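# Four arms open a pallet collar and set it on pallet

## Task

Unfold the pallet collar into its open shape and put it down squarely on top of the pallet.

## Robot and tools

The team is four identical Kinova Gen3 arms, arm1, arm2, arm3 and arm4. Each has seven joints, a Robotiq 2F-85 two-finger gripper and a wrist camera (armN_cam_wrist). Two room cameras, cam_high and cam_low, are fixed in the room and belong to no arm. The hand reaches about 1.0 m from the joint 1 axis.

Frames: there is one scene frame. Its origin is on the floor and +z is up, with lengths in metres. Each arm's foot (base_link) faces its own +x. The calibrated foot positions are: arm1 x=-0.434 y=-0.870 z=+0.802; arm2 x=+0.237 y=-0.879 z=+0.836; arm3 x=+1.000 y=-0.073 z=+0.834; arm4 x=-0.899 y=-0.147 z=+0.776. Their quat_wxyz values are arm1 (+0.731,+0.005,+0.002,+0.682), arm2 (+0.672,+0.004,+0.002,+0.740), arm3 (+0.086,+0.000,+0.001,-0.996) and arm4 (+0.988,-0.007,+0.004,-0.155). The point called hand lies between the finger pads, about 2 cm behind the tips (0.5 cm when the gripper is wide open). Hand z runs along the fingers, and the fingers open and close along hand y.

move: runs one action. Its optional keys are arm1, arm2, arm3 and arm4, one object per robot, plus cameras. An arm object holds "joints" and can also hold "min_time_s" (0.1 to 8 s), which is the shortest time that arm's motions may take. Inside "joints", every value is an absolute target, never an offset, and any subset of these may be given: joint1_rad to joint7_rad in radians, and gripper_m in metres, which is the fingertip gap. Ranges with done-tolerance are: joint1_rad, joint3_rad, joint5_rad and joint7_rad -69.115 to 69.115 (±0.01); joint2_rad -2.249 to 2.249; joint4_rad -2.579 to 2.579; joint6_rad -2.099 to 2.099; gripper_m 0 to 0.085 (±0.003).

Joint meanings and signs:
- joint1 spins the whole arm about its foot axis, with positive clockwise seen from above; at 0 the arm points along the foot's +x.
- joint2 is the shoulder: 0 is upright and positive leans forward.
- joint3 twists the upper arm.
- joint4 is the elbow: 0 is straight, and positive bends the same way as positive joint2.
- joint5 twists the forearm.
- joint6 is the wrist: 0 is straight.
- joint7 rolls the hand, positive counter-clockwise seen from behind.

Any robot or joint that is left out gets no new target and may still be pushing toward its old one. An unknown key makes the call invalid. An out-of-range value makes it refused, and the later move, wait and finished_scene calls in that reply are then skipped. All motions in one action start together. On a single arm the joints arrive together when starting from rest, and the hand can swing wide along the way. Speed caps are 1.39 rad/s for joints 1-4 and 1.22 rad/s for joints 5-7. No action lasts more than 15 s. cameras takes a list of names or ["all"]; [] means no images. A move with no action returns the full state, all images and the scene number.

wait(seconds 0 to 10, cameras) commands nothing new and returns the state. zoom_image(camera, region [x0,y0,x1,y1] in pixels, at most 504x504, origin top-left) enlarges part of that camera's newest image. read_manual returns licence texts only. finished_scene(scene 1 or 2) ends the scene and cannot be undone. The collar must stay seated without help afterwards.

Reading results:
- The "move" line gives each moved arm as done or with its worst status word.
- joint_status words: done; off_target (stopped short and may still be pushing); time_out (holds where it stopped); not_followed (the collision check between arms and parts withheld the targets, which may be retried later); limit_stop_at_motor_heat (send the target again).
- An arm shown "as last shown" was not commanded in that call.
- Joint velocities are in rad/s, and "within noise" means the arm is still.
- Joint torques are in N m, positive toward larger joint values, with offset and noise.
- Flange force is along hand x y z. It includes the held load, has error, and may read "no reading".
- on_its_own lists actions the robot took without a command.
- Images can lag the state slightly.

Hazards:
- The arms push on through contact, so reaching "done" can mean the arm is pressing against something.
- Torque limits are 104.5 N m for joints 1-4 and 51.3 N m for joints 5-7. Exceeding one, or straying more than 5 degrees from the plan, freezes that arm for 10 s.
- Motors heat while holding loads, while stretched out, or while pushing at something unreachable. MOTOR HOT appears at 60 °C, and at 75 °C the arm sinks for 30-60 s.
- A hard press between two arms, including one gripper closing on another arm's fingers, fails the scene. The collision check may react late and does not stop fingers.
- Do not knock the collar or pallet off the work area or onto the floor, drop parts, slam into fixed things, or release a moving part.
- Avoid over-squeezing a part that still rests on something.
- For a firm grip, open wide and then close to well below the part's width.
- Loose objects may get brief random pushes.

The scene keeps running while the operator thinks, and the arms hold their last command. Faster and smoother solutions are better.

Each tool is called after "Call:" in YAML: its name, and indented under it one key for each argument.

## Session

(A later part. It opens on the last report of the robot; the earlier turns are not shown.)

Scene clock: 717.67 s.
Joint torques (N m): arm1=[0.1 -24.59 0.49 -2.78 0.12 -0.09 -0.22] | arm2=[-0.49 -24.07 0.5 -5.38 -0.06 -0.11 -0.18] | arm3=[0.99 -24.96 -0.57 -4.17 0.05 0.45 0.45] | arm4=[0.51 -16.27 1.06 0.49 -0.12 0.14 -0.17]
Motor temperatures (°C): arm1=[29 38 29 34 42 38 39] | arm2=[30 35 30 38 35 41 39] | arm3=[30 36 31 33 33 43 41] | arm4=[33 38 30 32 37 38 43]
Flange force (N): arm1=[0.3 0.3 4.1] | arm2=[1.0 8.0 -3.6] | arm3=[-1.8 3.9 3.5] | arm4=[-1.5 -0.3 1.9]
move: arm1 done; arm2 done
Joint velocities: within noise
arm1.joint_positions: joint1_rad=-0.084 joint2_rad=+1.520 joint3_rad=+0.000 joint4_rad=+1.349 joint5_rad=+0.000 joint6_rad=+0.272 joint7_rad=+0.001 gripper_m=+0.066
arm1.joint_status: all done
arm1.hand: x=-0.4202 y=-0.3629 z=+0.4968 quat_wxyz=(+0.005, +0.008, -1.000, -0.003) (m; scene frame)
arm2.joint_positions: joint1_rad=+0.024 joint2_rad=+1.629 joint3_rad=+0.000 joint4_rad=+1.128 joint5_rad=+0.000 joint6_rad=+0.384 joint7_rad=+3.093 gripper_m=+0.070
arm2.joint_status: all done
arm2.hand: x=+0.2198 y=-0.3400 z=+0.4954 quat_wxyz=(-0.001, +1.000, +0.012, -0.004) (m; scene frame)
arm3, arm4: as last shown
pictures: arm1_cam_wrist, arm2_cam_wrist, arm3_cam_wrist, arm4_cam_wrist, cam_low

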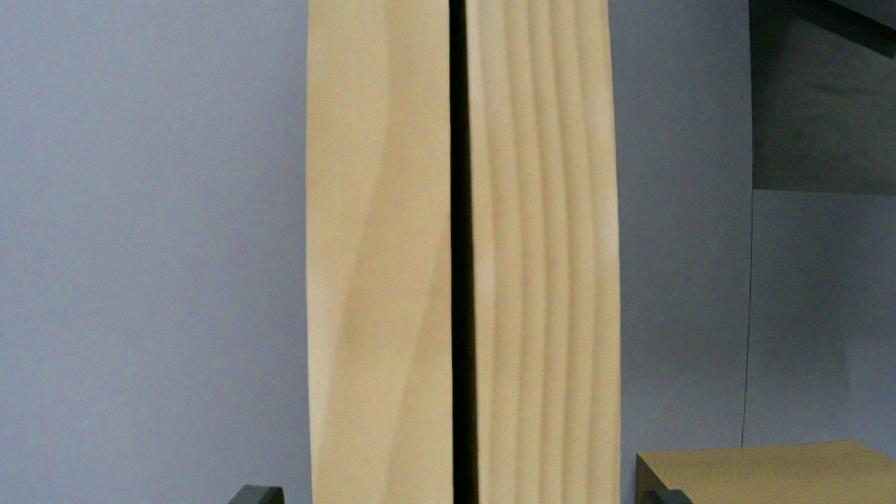

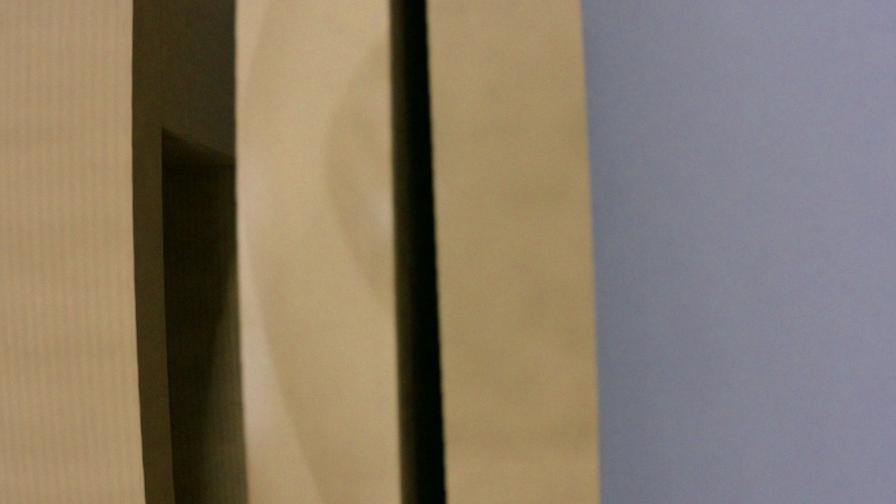

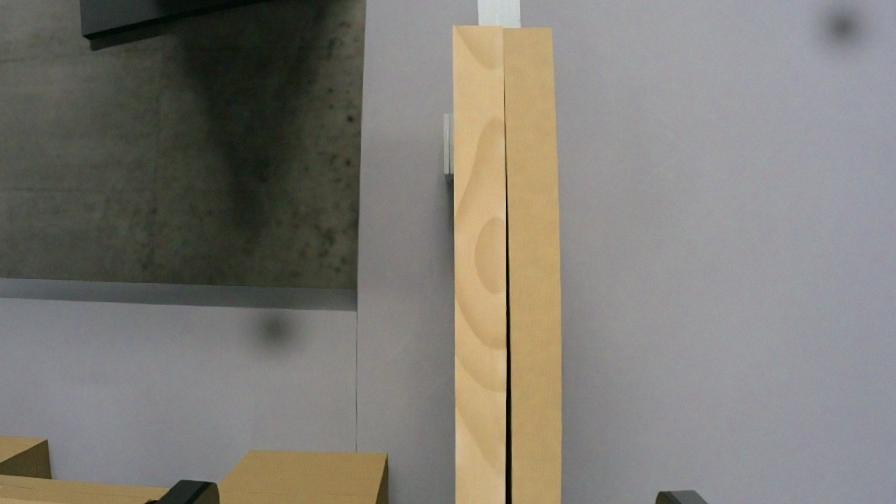

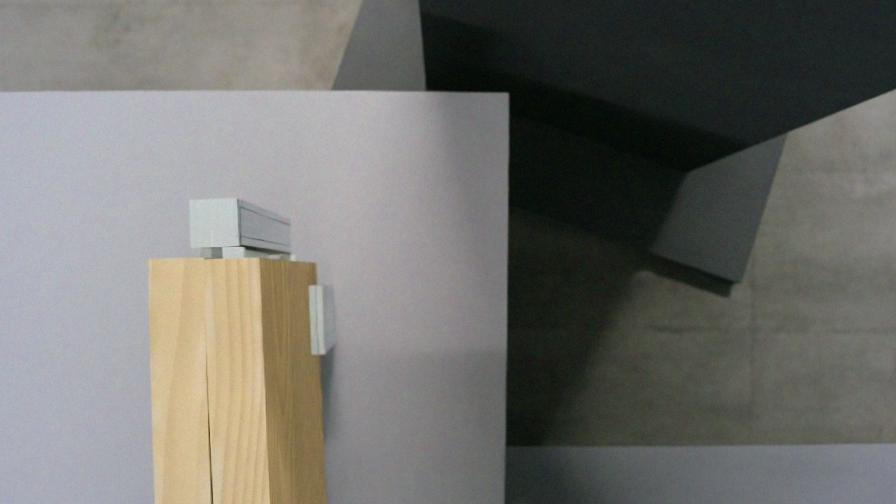

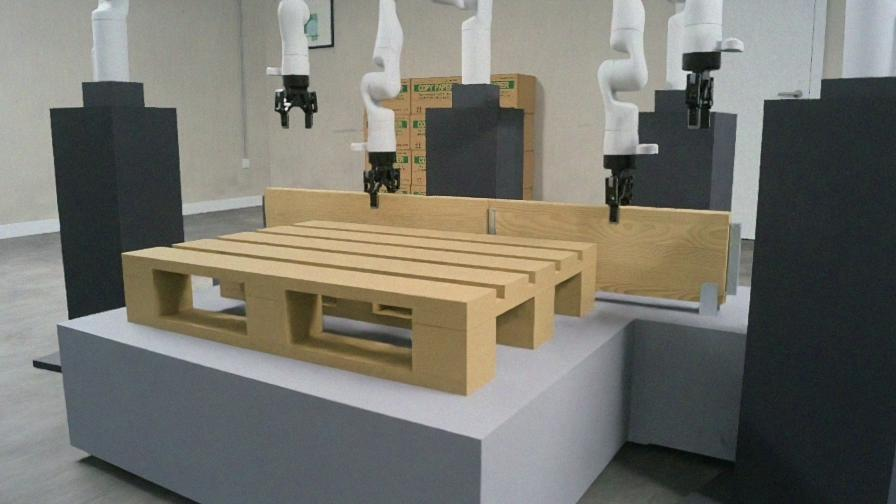

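Call:
move:
  arm1: {"joints":{"joint1_rad":-0.0842,"joint2_rad":1.2389,"joint4_rad":1.5554,"joint6_rad":0.3473,"joint7_rad":0.0007},"min_time_s":3}
  arm2: {"joints":{"joint1_rad":0.0244,"joint2_rad":1.3419,"joint4_rad":1.3796,"joint6_rad":0.4201,"joint7_rad":3.0933},"min_time_s":3}
  cameras: []

Call:
move:
  arm2: {"joints":{"joint1_rad":-0.3762,"joint2_rad":1.4513,"joint4_rad":1.2058,"joint6_rad":0.4845,"joint7_rad":2.6942,"gripper_m":0.030},"min_time_s":3}
  cameras: ["arm1_cam_wrist","arm2_cam_wrist"]

Scene clock: 757.20 s.
Joint torques (N m): arm1=[0.06 -24.1 0.42 -3.38 0.14 -0.08 -0.25] | arm2=[-0.5 -23.87 0.52 -5.67 -0.05 -0.13 -0.19] | arm3=[1 -25 -0.57 -4.15 0.02 0.45 0.46] | arm4=[0.6 -16.21 1.01 0.58 -0.09 0.12 -0.18]
Motor temperatures (°C): arm1=[29 39 29 34 42 38 39] | arm2=[30 37 30 38 35 41 39] | arm3=[30 36 31 33 33 43 41] | arm4=[33 38 30 32 37 38 43]
Flange force (N): arm1=[0.1 0.8 4.1] | arm2=[1.1 7.2 -1.5] | arm3=[-1.9 4.0 3.6] | arm4=[-1.9 -0.2 1.8]
move: arm1 done; arm2 done
Joint velocities: within noise
arm1.joint_positions: joint1_rad=-0.084 joint2_rad=+1.239 joint3_rad=+0.000 joint4_rad=+1.555 joint5_rad=+0.000 joint6_rad=+0.347 joint7_rad=+0.001 gripper_m=+0.066
arm1.joint_status: all done
arm1.hand: x=-0.4190 y=-0.3636 z=+0.6199 quat_wxyz=(+0.005, +0.008, -1.000, -0.003) (m; scene frame)
arm2.joint_positions: joint1_rad=+0.024 joint2_rad=+1.342 joint3_rad=+0.000 joint4_rad=+1.380 joint5_rad=+0.000 joint6_rad=+0.420 joint7_rad=+3.093 gripper_m=+0.070
arm2.joint_status: all done
arm2.hand: x=+0.2208 y=-0.3402 z=+0.6199 quat_wxyz=(-0.001, +1.000, +0.012, -0.004) (m; scene frame)
arm3, arm4: as last shown
pictures: none
No camera images: "cameras" was empty.

Scene clock: 760.50 s.
Joint torques (N m): arm1=[0.08 -24.15 0.44 -3.39 0.1 -0.13 -0.23] | arm2=[-0.5 -24.74 0.54 -6.12 0 -0.08 -0.18] | arm3=[0.98 -25.01 -0.55 -4.19 0.02 0.45 0.44] | arm4=[0.62 -16.2 1.04 0.58 -0.09 0.14 -0.21]
Motor temperatures (°C): arm1=[29 39 29 34 42 38 39] | arm2=[30 36 30 38 35 41 39] | arm3=[30 36 31 33 33 43 41] | arm4=[33 38 30 32 37 38 43]
Flange force (N): arm1=[0.2 0.9 4.1] | arm2=[4.0 6.7 -2.1] | arm3=[-1.8 3.9 3.6] | arm4=[-1.8 -0.1 1.8]
move: arm2 done
Joint velocities: within noise
arm1, arm3, arm4: as last shown
arm2.joint_positions: joint1_rad=-0.376 joint2_rad=+1.451 joint3_rad=+0.000 joint4_rad=+1.206 joint5_rad=+0.000 joint6_rad=+0.485 joint7_rad=+2.694 gripper_m=+0.030
arm2.joint_status: all done
arm2.hand: x=-0.0002 y=-0.3649 z=+0.5851 quat_wxyz=(-0.001, +1.000, +0.013, -0.004) (m; scene frame)
pictures: arm1_cam_wrist, arm2_cam_wrist

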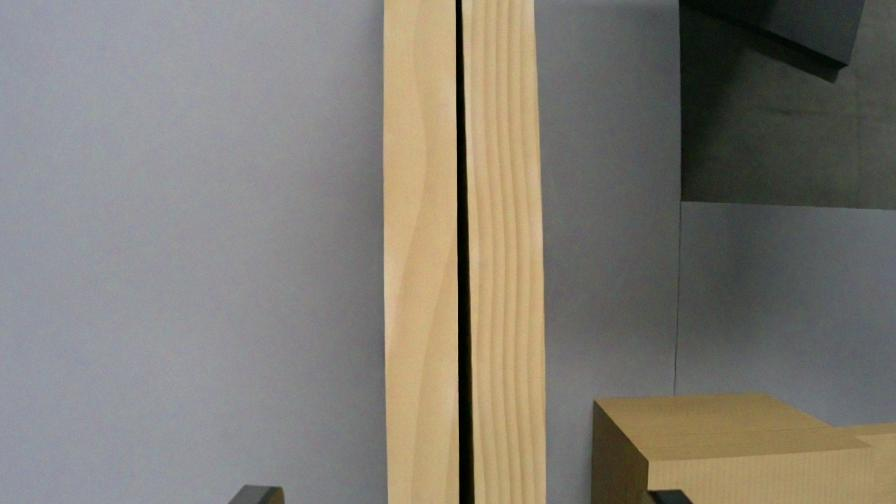

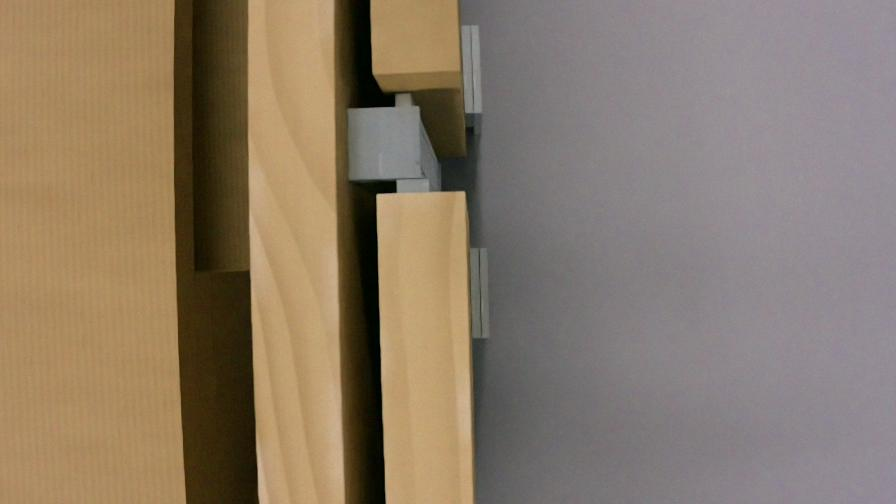

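Call:
move:
  arm2: {"joints": {"joint1_rad": -0.3757, "joint2_rad": 1.5429, "joint4_rad": 1.1256, "joint6_rad": 0.4731, "joint7_rad": 2.6947}, "min_time_s": 3}
  cameras: ["arm2_cam_wrist", "cam_low", "cam_high"]

Scene clock: 882.03 s.
Joint torques (N m): arm1=[0.04 -24.13 0.42 -3.38 0.1 -0.08 -0.22] | arm2=[-0.49 -24.74 0.55 -6.11 -0.03 -0.14 -0.23] | arm3=[0.98 -24.97 -0.56 -4.16 0.04 0.44 0.46] | arm4=[0.65 -16.28 0.98 0.53 -0.1 0.18 -0.21]
Motor temperatures (°C): arm1=[29 41 29 34 42 38 39] | arm2=[30 35 30 38 35 41 39] | arm3=[30 36 31 32 33 43 41] | arm4=[33 38 30 32 37 38 43]
Flange force (N): arm1=[0.1 0.8 4.1] | arm2=[4.2 7.2 -3.1] | arm3=[-1.9 3.9 3.5] | arm4=[-1.6 0.1 2.1]
move: arm2 done
Joint velocities: within noise
arm1: as last shown
arm2.joint_positions: joint1_rad=-0.376 joint2_rad=+1.543 joint3_rad=+0.000 joint4_rad=+1.126 joint5_rad=+0.000 joint6_rad=+0.473 joint7_rad=+2.695 gripper_m=+0.030
arm2.joint_status: all done
arm2.hand: x=-0.0002 y=-0.3650 z=+0.5450 quat_wxyz=(-0.001, +1.000, +0.013, -0.004) (m; scene frame)
arm3.joint_positions: joint1_rad=-0.288 joint2_rad=+1.190 joint3_rad=+0.000 joint4_rad=+1.377 joint5_rad=+0.000 joint6_rad=+0.575 joint7_rad=+1.107 gripper_m=+0.085
arm3.joint_status: not commanded
arm3.hand: x=+0.4860 y=-0.3001 z=+0.6997 quat_wxyz=(+0.001, -1.000, +0.002, +0.000) (m; scene frame)
arm4.joint_positions: joint1_rad=+0.056 joint2_rad=+0.890 joint3_rad=+0.000 joint4_rad=+2.239 joint5_rad=+0.000 joint6_rad=+0.013 joint7_rad=+1.925 gripper_m=+0.085
arm4.joint_status: not commanded
arm4.hand: x=-0.5999 y=-0.2897 z=+0.6986 quat_wxyz=(+0.005, -0.007, -1.000, +0.006) (m; scene frame)
pictures: arm2_cam_wrist, cam_high, cam_low

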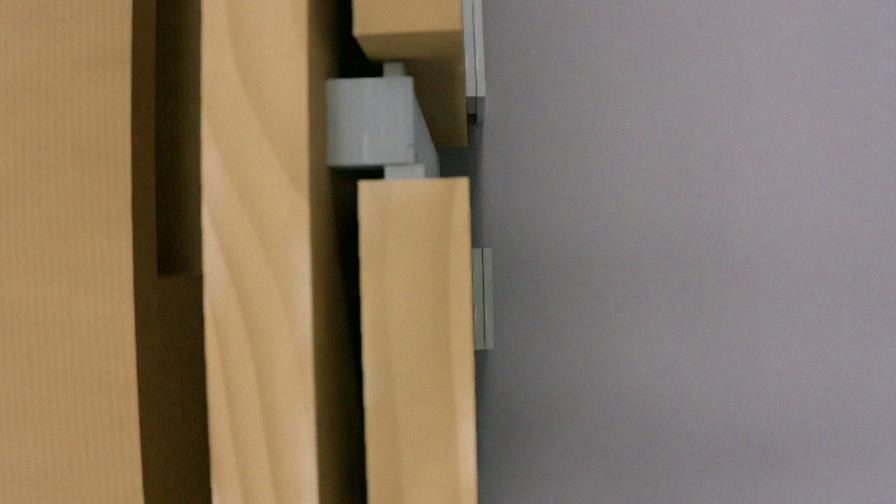

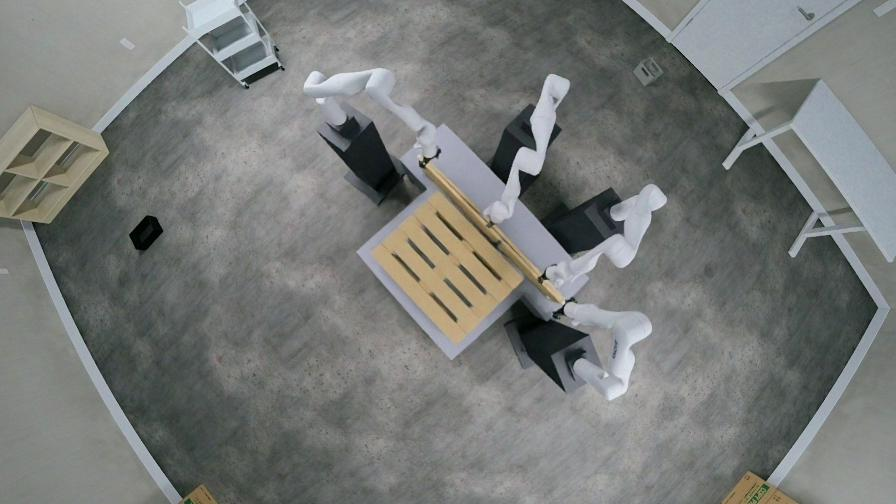

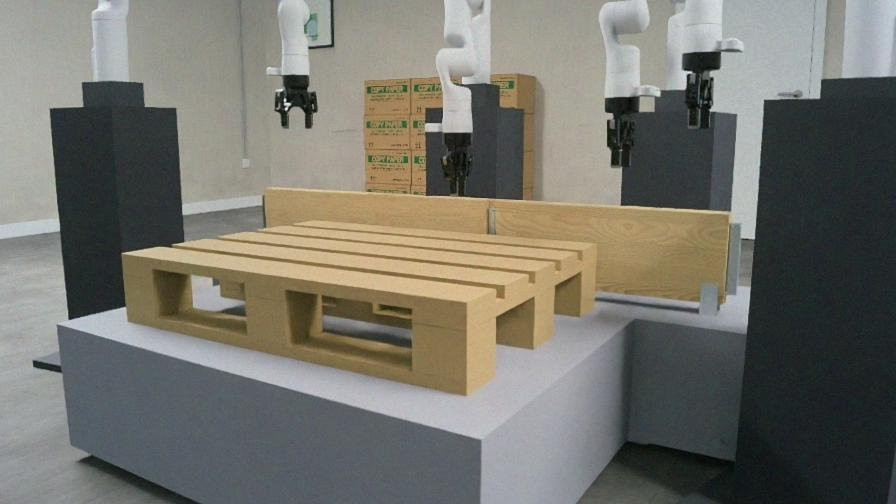

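Call:
zoom_image:
  camera: "arm2_cam_wrist"
  region: [180, 354, 500, 504]

Call:
zoom_image:
  camera: "cam_low"
  region: [400, 120, 520, 240]

Scaled by 1.575 from the camera's 896x504 image, which has a finer 1280x720 frame.

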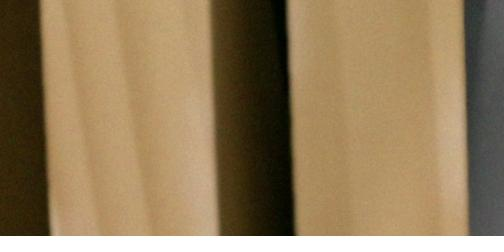

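Scaled by 4.200 from the camera's 896x504 image, which has a finer 1280x720 frame.

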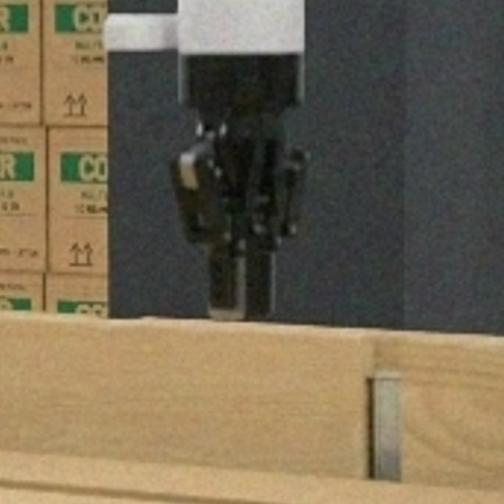

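Call:
move:
  arm2: {"joints": {"joint2_rad": 1.5666, "joint4_rad": 1.1018, "joint6_rad": 0.4731}, "min_time_s": 2}

Call:
move:
  arm2: {"joints": {"joint2_rad": 1.5714, "joint4_rad": 1.0971, "joint6_rad": 0.4731}, "min_time_s": 1.5}
  cameras: ["arm2_cam_wrist", "cam_low"]

Scene clock: 1093.13 s.
Joint torques (N m): arm1=[0.01 -24.11 0.45 -3.5 0.12 -0.11 -0.24] | arm2=[-0.91 -22.78 0.05 -5.93 -0.13 -0.34 -0.16] | arm3=[0.98 -24.98 -0.55 -4.17 0.02 0.43 0.46] | arm4=[0.6 -16.19 0.97 0.58 -0.11 0.12 -0.16]
Motor temperatures (°C): arm1=[29 42 29 34 41 38 39] | arm2=[30 35 30 38 35 41 39] | arm3=[30 36 30 32 33 42 41] | arm4=[33 38 30 32 37 38 43]
Flange force (N): arm1=[0.1 0.4 3.9] | arm2=[5.2 7.8 -7.5] | arm3=[-1.9 3.9 3.5] | arm4=[-1.9 -0.2 1.7]
move: arm2 done
Joint velocities: within noise
arm1, arm3, arm4: as last shown
arm2.joint_positions: joint1_rad=-0.376 joint2_rad=+1.567 joint3_rad=+0.000 joint4_rad=+1.102 joint5_rad=+0.000 joint6_rad=+0.473 joint7_rad=+2.695 gripper_m=+0.030
arm2.joint_status: all done
arm2.hand: x=-0.0003 y=-0.3648 z=+0.5351 quat_wxyz=(-0.001, +1.000, +0.013, -0.004) (m; scene frame)
pictures: none

Scene clock: 1094.93 s.
Joint torques (N m): arm1=[0.09 -24.12 0.47 -3.42 0.15 -0.09 -0.24] | arm2=[-3.23 -5.86 -2.94 -3.93 -0.72 -1.69 0.01] | arm3=[0.97 -24.96 -0.59 -4.17 0.05 0.44 0.47] | arm4=[0.59 -16.2 1.02 0.48 -0.09 0.16 -0.18]
Motor temperatures (°C): arm1=[29 42 29 34 41 38 39] | arm2=[30 35 30 38 35 41 39] | arm3=[30 36 30 32 33 42 41] | arm4=[33 38 30 32 37 38 43]
Flange force (N): arm1=[0.2 0.6 4.0] | arm2=[11.1 11.8 -43.0] | arm3=[-1.8 3.9 3.5] | arm4=[-1.5 0.0 1.8]
move: arm2 done
Joint velocities: within noise
arm1, arm3, arm4: as last shown
arm2.joint_positions: joint1_rad=-0.376 joint2_rad=+1.571 joint3_rad=+0.000 joint4_rad=+1.097 joint5_rad=+0.000 joint6_rad=+0.473 joint7_rad=+2.695 gripper_m=+0.030
arm2.joint_status: all done
arm2.hand: x=-0.0003 y=-0.3648 z=+0.5331 quat_wxyz=(-0.001, +1.000, +0.013, -0.004) (m; scene frame)
pictures: arm2_cam_wrist, cam_low

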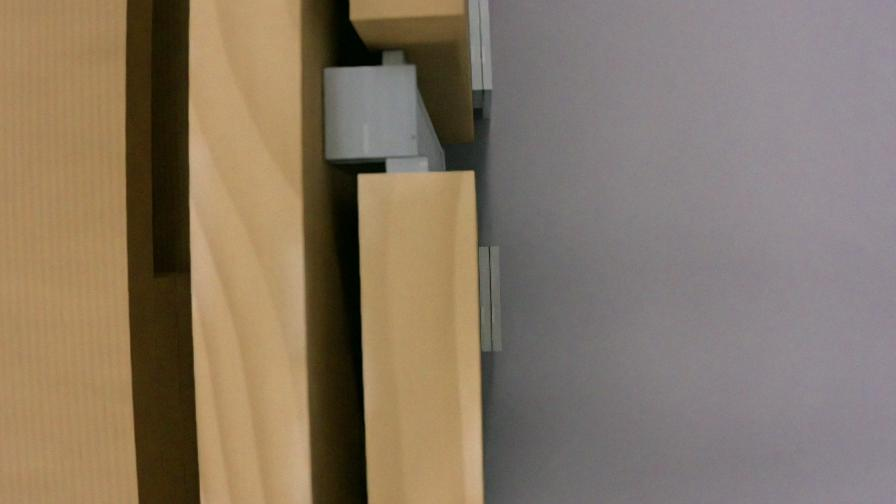

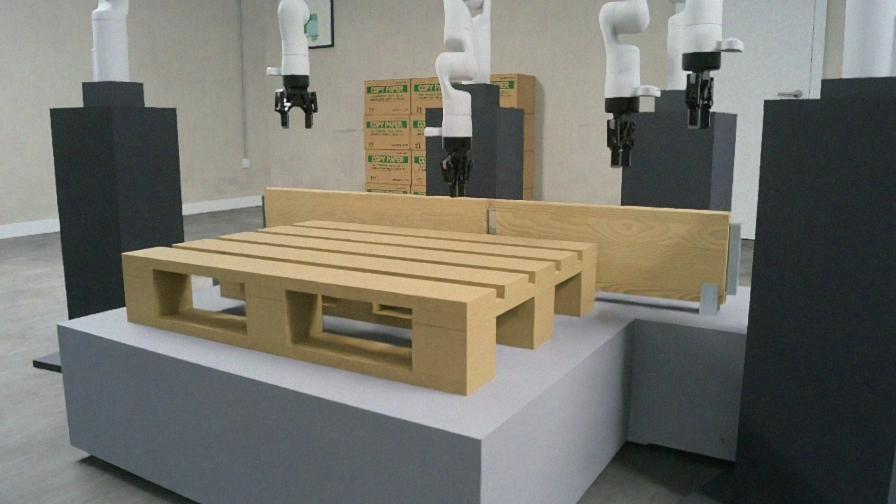

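Call:
zoom_image:
  camera: "arm2_cam_wrist"
  region: [180, 354, 500, 504]

Call:
zoom_image:
  camera: "cam_low"
  region: [400, 120, 520, 240]

Scaled by 1.575 from the camera's 896x504 image, which has a finer 1280x720 frame.

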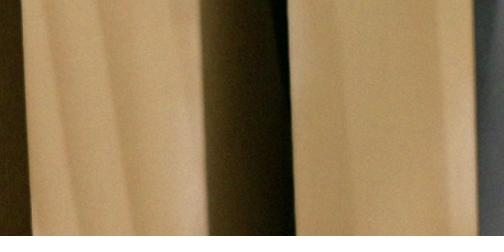

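Scaled by 4.200 from the camera's 896x504 image, which has a finer 1280x720 frame.

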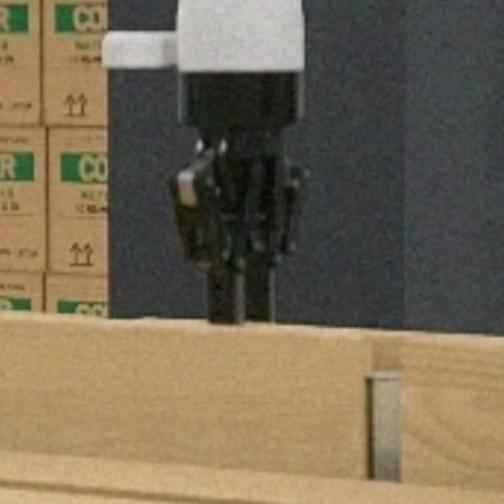

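Call:
zoom_image:
  camera: "cam_low"
  region: [435, 160, 485, 210]

Scaled by 10.080 from the camera's 896x504 image, which has a finer 1280x720 frame.

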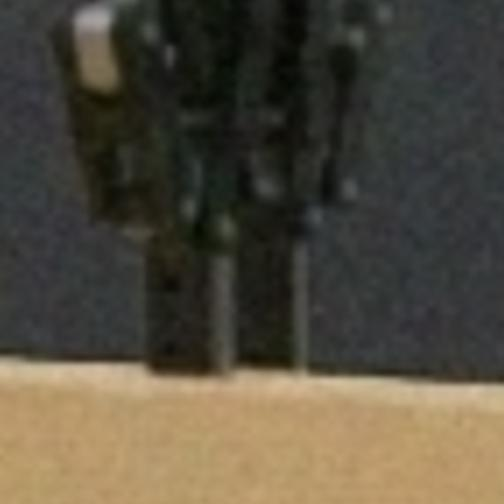

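Call:
move:
  arm2: {"joints": {"joint2_rad": 1.5643, "joint4_rad": 1.1042, "joint6_rad": 0.4731}, "min_time_s": 1}

Call:
move:
  arm2: {"joints": {"joint1_rad": -0.3742, "joint2_rad": 1.5666, "joint4_rad": 1.0951, "joint6_rad": 0.4799, "joint7_rad": 2.6962}, "min_time_s": 2}

Call:
move:
  arm2: {"joints": {"joint1_rad": -0.3742, "joint2_rad": 1.5738, "joint4_rad": 1.0880, "joint6_rad": 0.4799, "joint7_rad": 2.6962}, "min_time_s": 2}
  cameras: ["arm2_cam_wrist", "cam_low"]

Scene clock: 1228.47 s.
Joint torques (N m): arm1=[0.06 -24.17 0.46 -3.42 0.12 -0.11 -0.23] | arm2=[-0.5 -24.72 0.41 -5.92 -0.08 -0.03 -0.17] | arm3=[0.98 -24.95 -0.6 -4.15 0.05 0.46 0.45] | arm4=[0.61 -16.27 1.12 0.5 -0.06 0.13 -0.17]
Motor temperatures (°C): arm1=[29 42 29 34 41 38 39] | arm2=[30 33 30 38 35 41 39] | arm3=[30 36 30 32 33 42 41] | arm4=[33 38 30 32 37 38 43]
Flange force (N): arm1=[0.2 0.7 4.2] | arm2=[4.0 6.8 -2.9] | arm3=[-1.8 3.9 3.5] | arm4=[-1.7 0.0 1.9]
move: arm2 done
Joint velocities: within noise
arm1, arm3, arm4: as last shown
arm2.joint_positions: joint1_rad=-0.376 joint2_rad=+1.564 joint3_rad=+0.000 joint4_rad=+1.104 joint5_rad=+0.000 joint6_rad=+0.473 joint7_rad=+2.695 gripper_m=+0.030
arm2.joint_status: all done
arm2.hand: x=-0.0003 y=-0.3648 z=+0.5360 quat_wxyz=(-0.001, +1.000, +0.013, -0.004) (m; scene frame)
pictures: none

Scene clock: 1230.77 s.
Joint torques (N m): arm1=[0.12 -24.15 0.46 -3.44 0.08 -0.07 -0.3] | arm2=[-0.5 -24.83 0.55 -6.14 -0.04 -0.1 -0.22] | arm3=[0.97 -24.96 -0.56 -4.19 0.02 0.44 0.47] | arm4=[0.64 -16.27 1.02 0.58 -0.12 0.15 -0.16]
Motor temperatures (°C): arm1=[29 42 29 34 41 38 39] | arm2=[30 33 30 38 35 41 39] | arm3=[30 36 30 32 33 42 41] | arm4=[33 38 30 32 37 38 43]
Flange force (N): arm1=[0.2 0.5 4.1] | arm2=[4.3 7.3 -3.2] | arm3=[-1.7 3.9 3.4] | arm4=[-1.8 0.0 2.0]
move: arm2 done
Joint velocities: within noise
arm1, arm3, arm4: as last shown
arm2.joint_positions: joint1_rad=-0.374 joint2_rad=+1.567 joint3_rad=+0.000 joint4_rad=+1.095 joint5_rad=+0.000 joint6_rad=+0.480 joint7_rad=+2.696 gripper_m=+0.030
arm2.joint_status: all done
arm2.hand: x=-0.0004 y=-0.3628 z=+0.5360 quat_wxyz=(-0.001, +1.000, +0.013, -0.004) (m; scene frame)
pictures: none

Scene clock: 1233.07 s.
Joint torques (N m): arm1=[0.05 -24.17 0.44 -3.52 0.12 -0.11 -0.23] | arm2=[-4.35 -3.32 -4.08 -3.61 -0.98 -1.92 0.03] | arm3=[0.93 -24.97 -0.58 -4.14 0.04 0.44 0.46] | arm4=[0.63 -16.27 1.05 0.46 -0.1 0.12 -0.2]
Motor temperatures (°C): arm1=[29 42 29 34 41 38 39] | arm2=[30 33 30 38 35 41 39] | arm3=[30 36 30 32 33 42 41] | arm4=[33 38 30 32 37 38 43]
Flange force (N): arm1=[0.2 0.4 4.0] | arm2=[13.2 11.9 -48.4] | arm3=[-2.0 3.9 3.5] | arm4=[-1.6 0.0 1.9]
move: arm2 done
Joint velocities: within noise
arm1, arm3, arm4: as last shown
arm2.joint_positions: joint1_rad=-0.374 joint2_rad=+1.574 joint3_rad=+0.000 joint4_rad=+1.088 joint5_rad=+0.000 joint6_rad=+0.480 joint7_rad=+2.696 gripper_m=+0.030
arm2.joint_status: all done
arm2.hand: x=-0.0004 y=-0.3628 z=+0.5330 quat_wxyz=(-0.001, +1.000, +0.013, -0.004) (m; scene frame)
pictures: arm2_cam_wrist, cam_low

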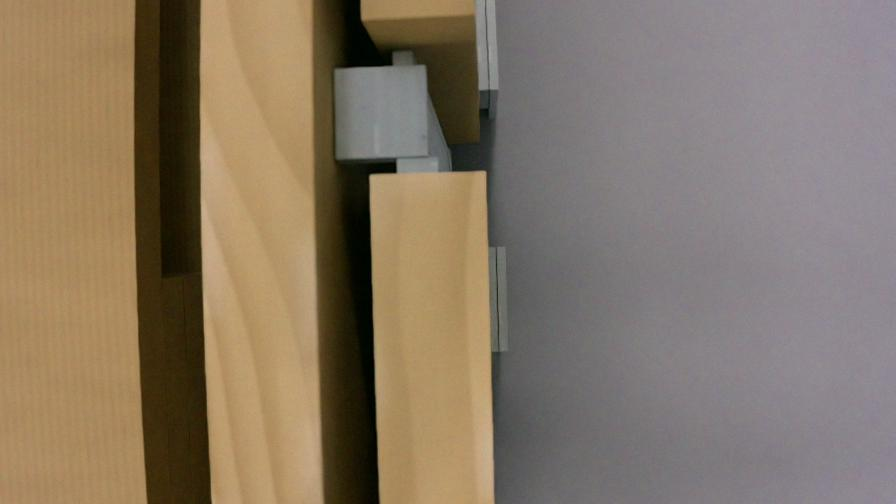

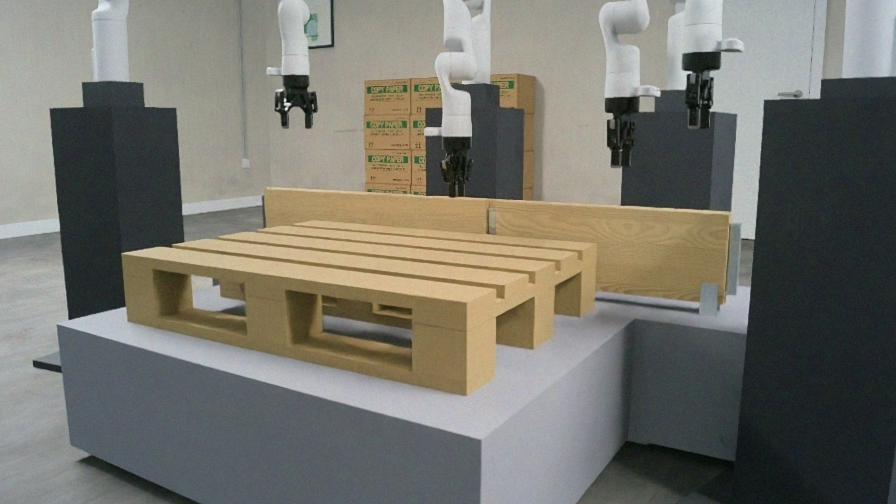

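Call:
zoom_image:
  camera: "cam_low"
  region: [435, 160, 485, 210]

Call:
zoom_image:
  camera: "arm2_cam_wrist"
  region: [180, 354, 500, 504]

Scaled by 10.080 from the camera's 896x504 image, which has a finer 1280x720 frame.

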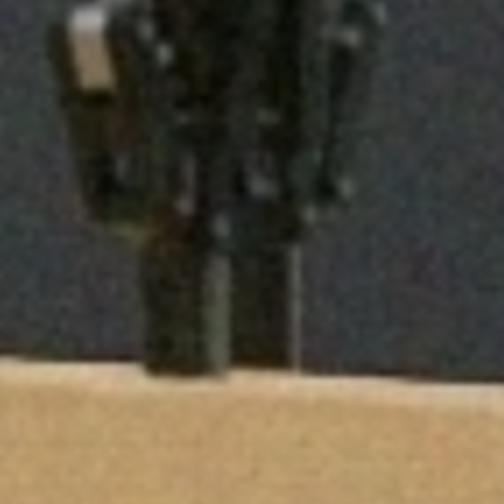

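Scaled by 1.575 from the camera's 896x504 image, which has a finer 1280x720 frame.

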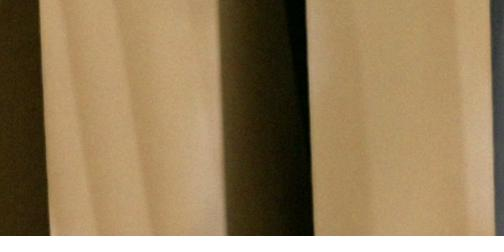

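Call:
move:
  arm2: {"joints": {"joint1_rad": -0.3742, "joint2_rad": 1.5690, "joint4_rad": 1.0928, "joint6_rad": 0.4799, "joint7_rad": 2.6962}, "min_time_s": 1}
  arm3: {"joints": {"joint6_rad": -0.265}, "min_time_s": 3}
  cameras: ["arm3_cam_wrist"]

Scene clock: 1322.60 s.
Joint torques (N m): arm1=[0.05 -24.13 0.42 -3.47 0.13 -0.11 -0.28] | arm2=[-0.7 -21.49 0.15 -5.74 -0.11 -0.44 -0.14] | arm3=[0.96 -27.25 -0.57 -6.26 0.03 -1.66 0.45] | arm4=[0.57 -16.27 1.01 0.49 -0.07 0.14 -0.19]
Motor temperatures (°C): arm1=[29 42 29 34 41 38 39] | arm2=[30 32 30 38 35 41 39] | arm3=[30 36 30 32 33 42 41] | arm4=[33 38 30 32 37 38 43]
Flange force (N): arm1=[0.1 0.5 4.0] | arm2=[4.9 8.2 -10.2] | arm3=[2.3 3.6 5.3] | arm4=[-1.5 -0.1 2.0]
move: arm2 done; arm3 done
Joint velocities: within noise
arm1.joint_positions: joint1_rad=-0.084 joint2_rad=+1.239 joint3_rad=+0.000 joint4_rad=+1.555 joint5_rad=+0.000 joint6_rad=+0.347 joint7_rad=+0.001 gripper_m=+0.066
arm1.joint_status: not commanded
arm1.hand: x=-0.4190 y=-0.3636 z=+0.6199 quat_wxyz=(+0.005, +0.008, -1.000, -0.003) (m; scene frame)
arm2.joint_positions: joint1_rad=-0.374 joint2_rad=+1.569 joint3_rad=+0.000 joint4_rad=+1.093 joint5_rad=+0.000 joint6_rad=+0.480 joint7_rad=+2.696 gripper_m=+0.030
arm2.joint_status: all done
arm2.hand: x=-0.0004 y=-0.3628 z=+0.5350 quat_wxyz=(-0.001, +1.000, +0.013, -0.004) (m; scene frame)
arm3.joint_positions: joint1_rad=-0.288 joint2_rad=+1.190 joint3_rad=+0.000 joint4_rad=+1.377 joint5_rad=+0.000 joint6_rad=-0.265 joint7_rad=+1.107 gripper_m=+0.085
arm3.joint_status: all done
arm3.hand: x=+0.2783 y=-0.4033 z=+0.8028 quat_wxyz=(-0.181, -0.913, +0.001, +0.365) (m; scene frame)
arm4: as last shown
pictures: arm3_cam_wrist

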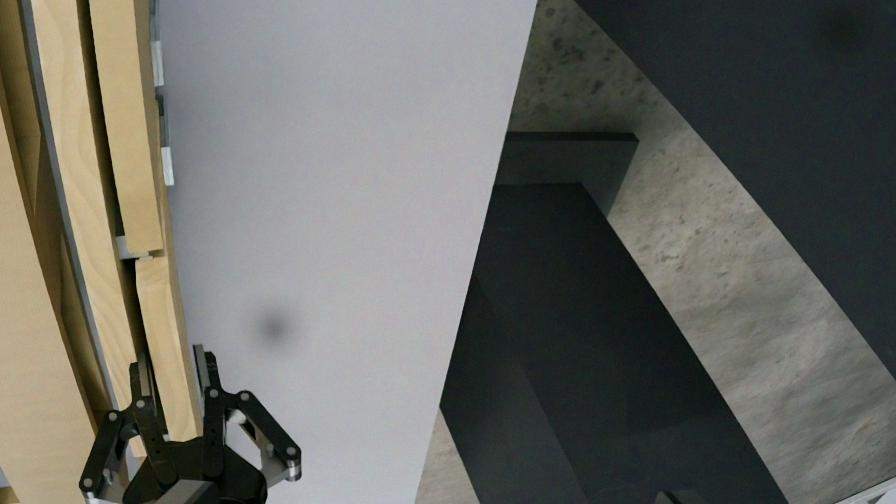

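Call:
zoom_image:
  camera: "arm3_cam_wrist"
  region: [90, 310, 250, 470]

Scaled by 3.150 from the camera's 896x504 image, which has a finer 1280x720 frame.

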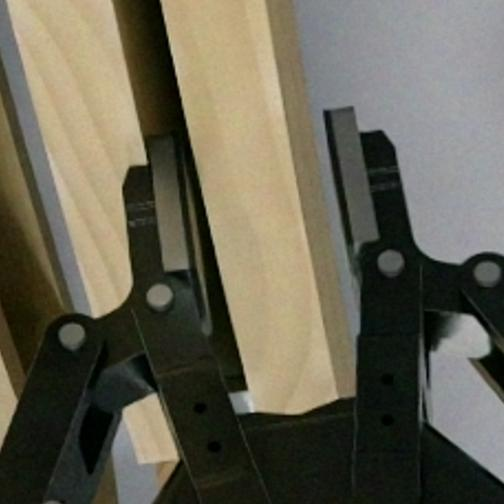

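Call:
move:
  arm2: {"joints": {"joint1_rad": -0.3742, "joint2_rad": 1.5666, "joint4_rad": 1.0951, "joint6_rad": 0.4799, "joint7_rad": 2.6962}, "min_time_s": 1}

Call:
move:
  arm2: {"joints": {"joint1_rad": -0.3750, "joint2_rad": 1.5655, "joint4_rad": 1.0997, "joint6_rad": 0.4765, "joint7_rad": 2.6955}, "min_time_s": 1.5}

Call:
move:
  arm2: {"joints": {"joint1_rad": -0.3750, "joint2_rad": 1.5726, "joint4_rad": 1.0926, "joint6_rad": 0.4765, "joint7_rad": 2.6955}, "min_time_s": 2}
  cameras: ["arm3_cam_wrist"]

Call:
zoom_image:
  camera: "arm3_cam_wrist"
  region: [110, 310, 200, 400]

Scene clock: 1366.67 s.
Joint torques (N m): arm1=[0.02 -24.08 0.45 -3.45 0.11 -0.05 -0.25] | arm2=[-0.5 -24.82 0.56 -6.11 -0.04 -0.13 -0.17] | arm3=[0.94 -27.27 -0.56 -6.24 0.03 -1.63 0.45] | arm4=[0.58 -16.21 1.05 0.51 -0.11 0.15 -0.15]
Motor temperatures (°C): arm1=[29 42 29 34 41 38 39] | arm2=[30 34 30 38 35 41 39] | arm3=[30 36 30 32 33 43 41] | arm4=[33 38 30 32 37 38 43]
Flange force (N): arm1=[0.1 0.4 4.0] | arm2=[4.1 7.1 -3.1] | arm3=[2.3 3.5 5.4] | arm4=[-1.5 -0.1 1.8]
move: arm2 done
Joint velocities: within noise
arm1, arm3, arm4: as last shown
arm2.joint_positions: joint1_rad=-0.374 joint2_rad=+1.567 joint3_rad=+0.000 joint4_rad=+1.095 joint5_rad=+0.000 joint6_rad=+0.480 joint7_rad=+2.696 gripper_m=+0.030
arm2.joint_status: all done
arm2.hand: x=-0.0004 y=-0.3628 z=+0.5360 quat_wxyz=(-0.001, +1.000, +0.013, -0.004) (m; scene frame)
pictures: none

Scene clock: 1368.47 s.
Joint torques (N m): arm1=[0.1 -24.11 0.46 -3.41 0.09 -0.09 -0.25] | arm2=[-0.44 -24.79 0.56 -6.1 -0.05 -0.12 -0.16] | arm3=[0.98 -27.25 -0.58 -6.28 0.05 -1.66 0.41] | arm4=[0.57 -16.28 1.06 0.49 -0.08 0.12 -0.16]
Motor temperatures (°C): arm1=[29 42 29 34 41 38 39] | arm2=[30 34 30 38 35 41 39] | arm3=[30 36 30 32 33 43 41] | arm4=[33 38 30 32 37 38 43]
Flange force (N): arm1=[0.2 0.7 4.0] | arm2=[4.1 7.3 -3.1] | arm3=[2.3 3.7 5.3] | arm4=[-1.6 -0.1 2.0]
move: arm2 done
Joint velocities: within noise
arm1, arm3: as last shown
arm2.joint_positions: joint1_rad=-0.375 joint2_rad=+1.565 joint3_rad=+0.000 joint4_rad=+1.100 joint5_rad=+0.000 joint6_rad=+0.477 joint7_rad=+2.696 gripper_m=+0.030
arm2.joint_status: all done
arm2.hand: x=-0.0003 y=-0.3639 z=+0.5360 quat_wxyz=(-0.001, +1.000, +0.013, -0.004) (m; scene frame)
arm4.joint_positions: joint1_rad=+0.056 joint2_rad=+0.890 joint3_rad=+0.000 joint4_rad=+2.239 joint5_rad=+0.000 joint6_rad=+0.013 joint7_rad=+1.925 gripper_m=+0.085
arm4.joint_status: not commanded
arm4.hand: x=-0.5999 y=-0.2897 z=+0.6986 quat_wxyz=(+0.005, -0.007, -1.000, +0.006) (m; scene frame)
pictures: none

Scene clock: 1370.77 s.
Joint torques (N m): arm1=[0.11 -24.1 0.47 -3.38 0.14 -0.1 -0.25] | arm2=[-4.44 -4.21 -4.24 -3.93 -0.98 -1.98 0.05] | arm3=[0.99 -27.28 -0.58 -6.25 0.04 -1.63 0.43] | arm4=[0.57 -16.33 0.96 0.51 -0.09 0.14 -0.17]
Motor temperatures (°C): arm1=[29 42 29 34 41 38 39] | arm2=[30 34 30 38 35 41 39] | arm3=[30 36 30 32 33 43 41] | arm4=[33 38 30 32 37 38 43]
Flange force (N): arm1=[0.2 0.8 4.0] | arm2=[13.3 11.9 -47.0] | arm3=[2.4 3.7 5.4] | arm4=[-1.6 -0.1 2.1]
move: arm2 done
Joint velocities: within noise
arm1, arm3, arm4: as last shown
arm2.joint_positions: joint1_rad=-0.375 joint2_rad=+1.573 joint3_rad=+0.000 joint4_rad=+1.093 joint5_rad=+0.000 joint6_rad=+0.477 joint7_rad=+2.696 gripper_m=+0.030
arm2.joint_status: all done
arm2.hand: x=-0.0004 y=-0.3639 z=+0.5330 quat_wxyz=(-0.001, +1.000, +0.013, -0.004) (m; scene frame)
pictures: arm3_cam_wrist

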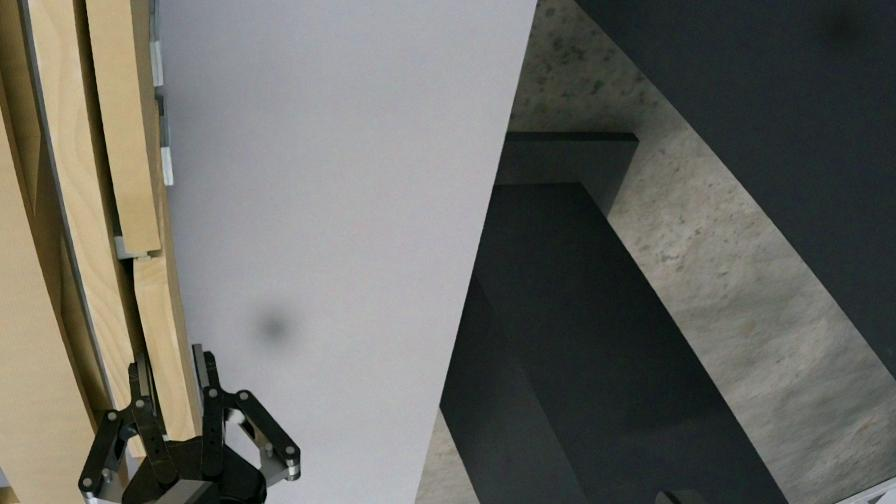

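Scaled by 5.600 from the camera's 896x504 image, which has a finer 1280x720 frame.

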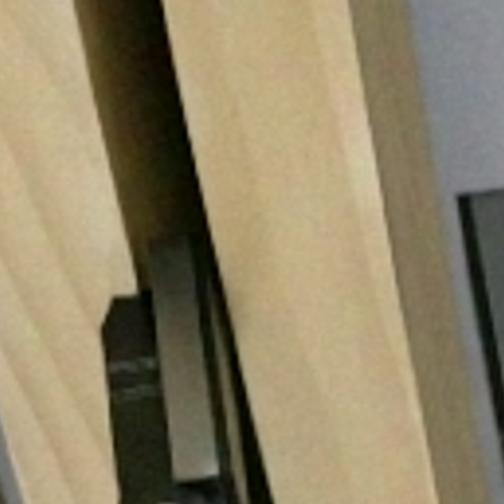

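Call:
move:
  arm2: {"joints": {"joint1_rad": -0.3750, "joint2_rad": 1.5655, "joint4_rad": 1.0997, "joint6_rad": 0.4765, "joint7_rad": 2.6955}, "min_time_s": 1}

Call:
move:
  arm2: {"joints": {"gripper_m": 0.023}}
  cameras: ["arm3_cam_wrist"]

Call:
zoom_image:
  camera: "arm3_cam_wrist"
  region: [110, 310, 220, 420]

Scene clock: 1420.20 s.
Joint torques (N m): arm1=[0.04 -24.11 0.4 -3.41 0.1 -0.12 -0.2] | arm2=[-0.44 -24.78 0.54 -6.13 -0.03 -0.11 -0.2] | arm3=[0.97 -27.24 -0.54 -6.25 0.02 -1.65 0.43] | arm4=[0.63 -16.24 1.01 0.51 -0.06 0.15 -0.21]
Motor temperatures (°C): arm1=[29 42 29 34 41 38 39] | arm2=[30 33 30 38 35 41 39] | arm3=[30 36 30 32 33 43 41] | arm4=[33 38 30 32 37 38 43]
Flange force (N): arm1=[0.2 0.8 4.0] | arm2=[4.2 7.4 -3.2] | arm3=[2.3 3.6 5.3] | arm4=[-1.6 0.0 1.9]
move: arm2 done
Joint velocities: within noise
arm1, arm3, arm4: as last shown
arm2.joint_positions: joint1_rad=-0.375 joint2_rad=+1.565 joint3_rad=+0.000 joint4_rad=+1.100 joint5_rad=+0.000 joint6_rad=+0.476 joint7_rad=+2.695 gripper_m=+0.030
arm2.joint_status: all done
arm2.hand: x=-0.0004 y=-0.3639 z=+0.5360 quat_wxyz=(-0.001, +1.000, +0.013, -0.004) (m; scene frame)
pictures: none

Scene clock: 1420.77 s.
Joint torques (N m): arm1=[0.03 -24.1 0.41 -3.38 0.1 -0.09 -0.19] | arm2=[-0.55 -24.58 0.49 -5.76 -0.09 0.05 -0.2] | arm3=[0.99 -27.23 -0.55 -6.28 0.03 -1.65 0.43] | arm4=[0.59 -16.17 1 0.48 -0.13 0.14 -0.13]
Motor temperatures (°C): arm1=[29 42 29 34 41 38 39] | arm2=[30 33 30 38 35 41 39] | arm3=[30 36 30 32 33 43 41] | arm4=[33 38 30 32 37 38 43]
Flange force (N): arm1=[0.2 0.8 4.1] | arm2=[4.0 6.5 -2.8] | arm3=[2.3 3.6 5.2] | arm4=[-1.5 0.0 1.6]
move: arm2 done
Joint velocities: within noise
arm1, arm3, arm4: as last shown
arm2.joint_positions: joint1_rad=-0.375 joint2_rad=+1.565 joint3_rad=+0.000 joint4_rad=+1.100 joint5_rad=+0.000 joint6_rad=+0.477 joint7_rad=+2.695 gripper_m=+0.023
arm2.joint_status: all done
arm2.hand: x=-0.0004 y=-0.3638 z=+0.5361 quat_wxyz=(-0.001, +1.000, +0.013, -0.004) (m; scene frame)
pictures: arm3_cam_wrist

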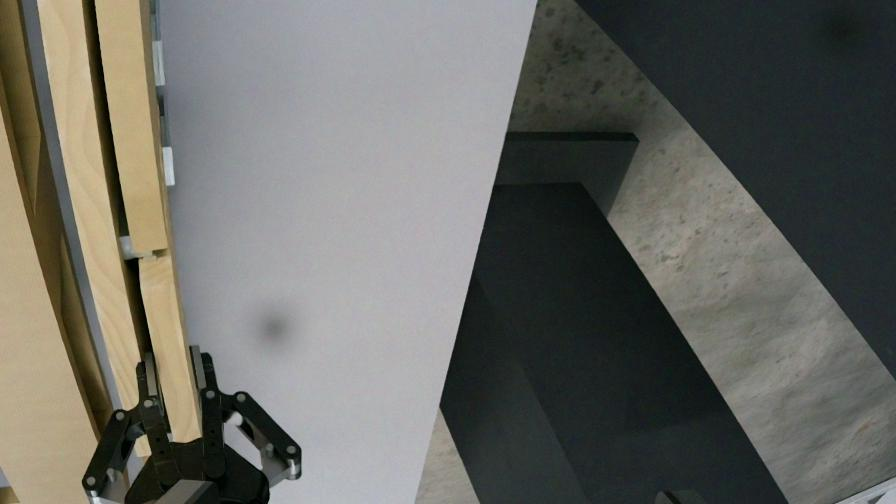

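Scaled by 4.582 from the camera's 896x504 image, which has a finer 1280x720 frame.

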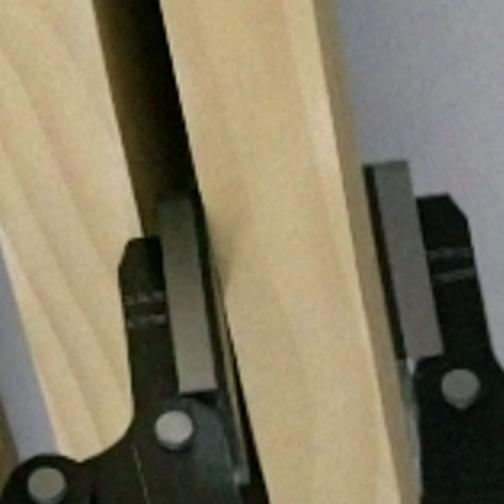

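Call:
move:
  arm2: {"joints": {"gripper_m": 0.01}}
  cameras: ["arm3_cam_wrist"]

Call:
zoom_image:
  camera: "arm3_cam_wrist"
  region: [110, 310, 220, 420]

Scene clock: 1437.67 s.
Joint torques (N m): arm1=[0.15 -24.16 0.48 -3.37 0.12 -0.09 -0.23] | arm2=[-1.71 -20.53 -1.03 -4.77 -0.44 0 -0.27] | arm3=[1 -27.25 -0.58 -6.26 0.04 -1.66 0.42] | arm4=[0.52 -16.28 1.02 0.55 -0.11 0.16 -0.19]
Motor temperatures (°C): arm1=[29 42 29 34 41 38 39] | arm2=[30 33 30 38 35 41 39] | arm3=[30 36 30 32 33 43 41] | arm4=[33 38 30 32 37 38 43]
Flange force (N): arm1=[0.3 0.9 4.2] | arm2=[5.9 5.5 -10.1] | arm3=[2.3 3.7 5.3] | arm4=[-1.6 -0.3 2.1]
move: arm2 off_target
Joint velocities: within noise
arm1, arm3, arm4: as last shown
arm2.joint_positions: joint1_rad=-0.375 joint2_rad=+1.565 joint3_rad=+0.000 joint4_rad=+1.100 joint5_rad=+0.000 joint6_rad=+0.476 joint7_rad=+2.695 gripper_m=+0.017
arm2.joint_status: gripper_m off_target (ended at +0.017, target +0.010)
arm2.hand: x=-0.0004 y=-0.3639 z=+0.5360 quat_wxyz=(-0.001, +1.000, +0.013, -0.004) (m; scene frame)
pictures: arm3_cam_wrist

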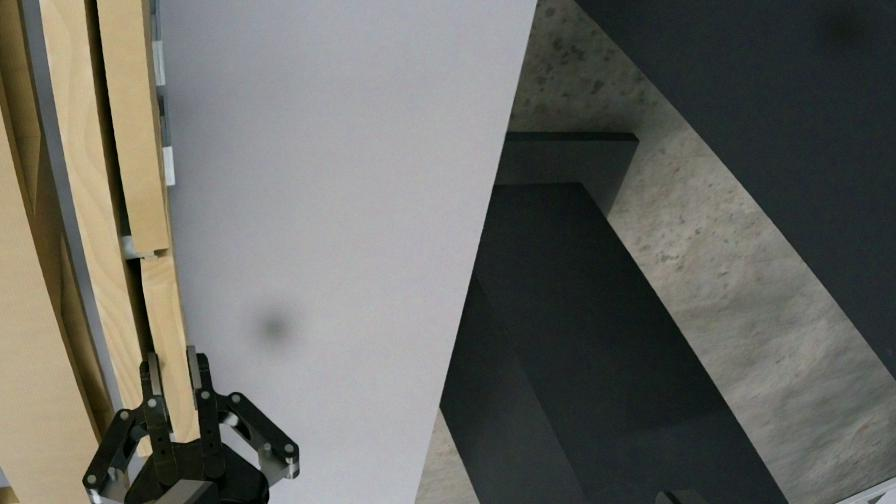

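Scaled by 4.582 from the camera's 896x504 image, which has a finer 1280x720 frame.

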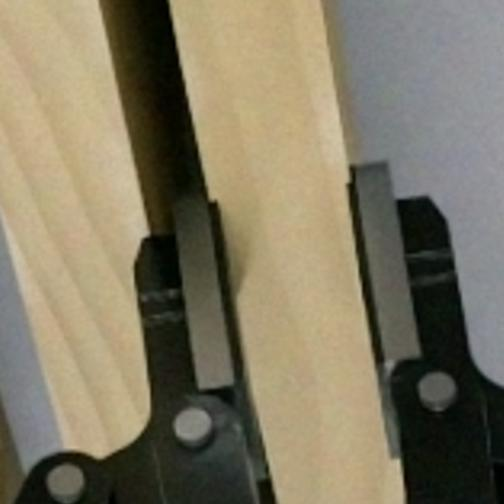

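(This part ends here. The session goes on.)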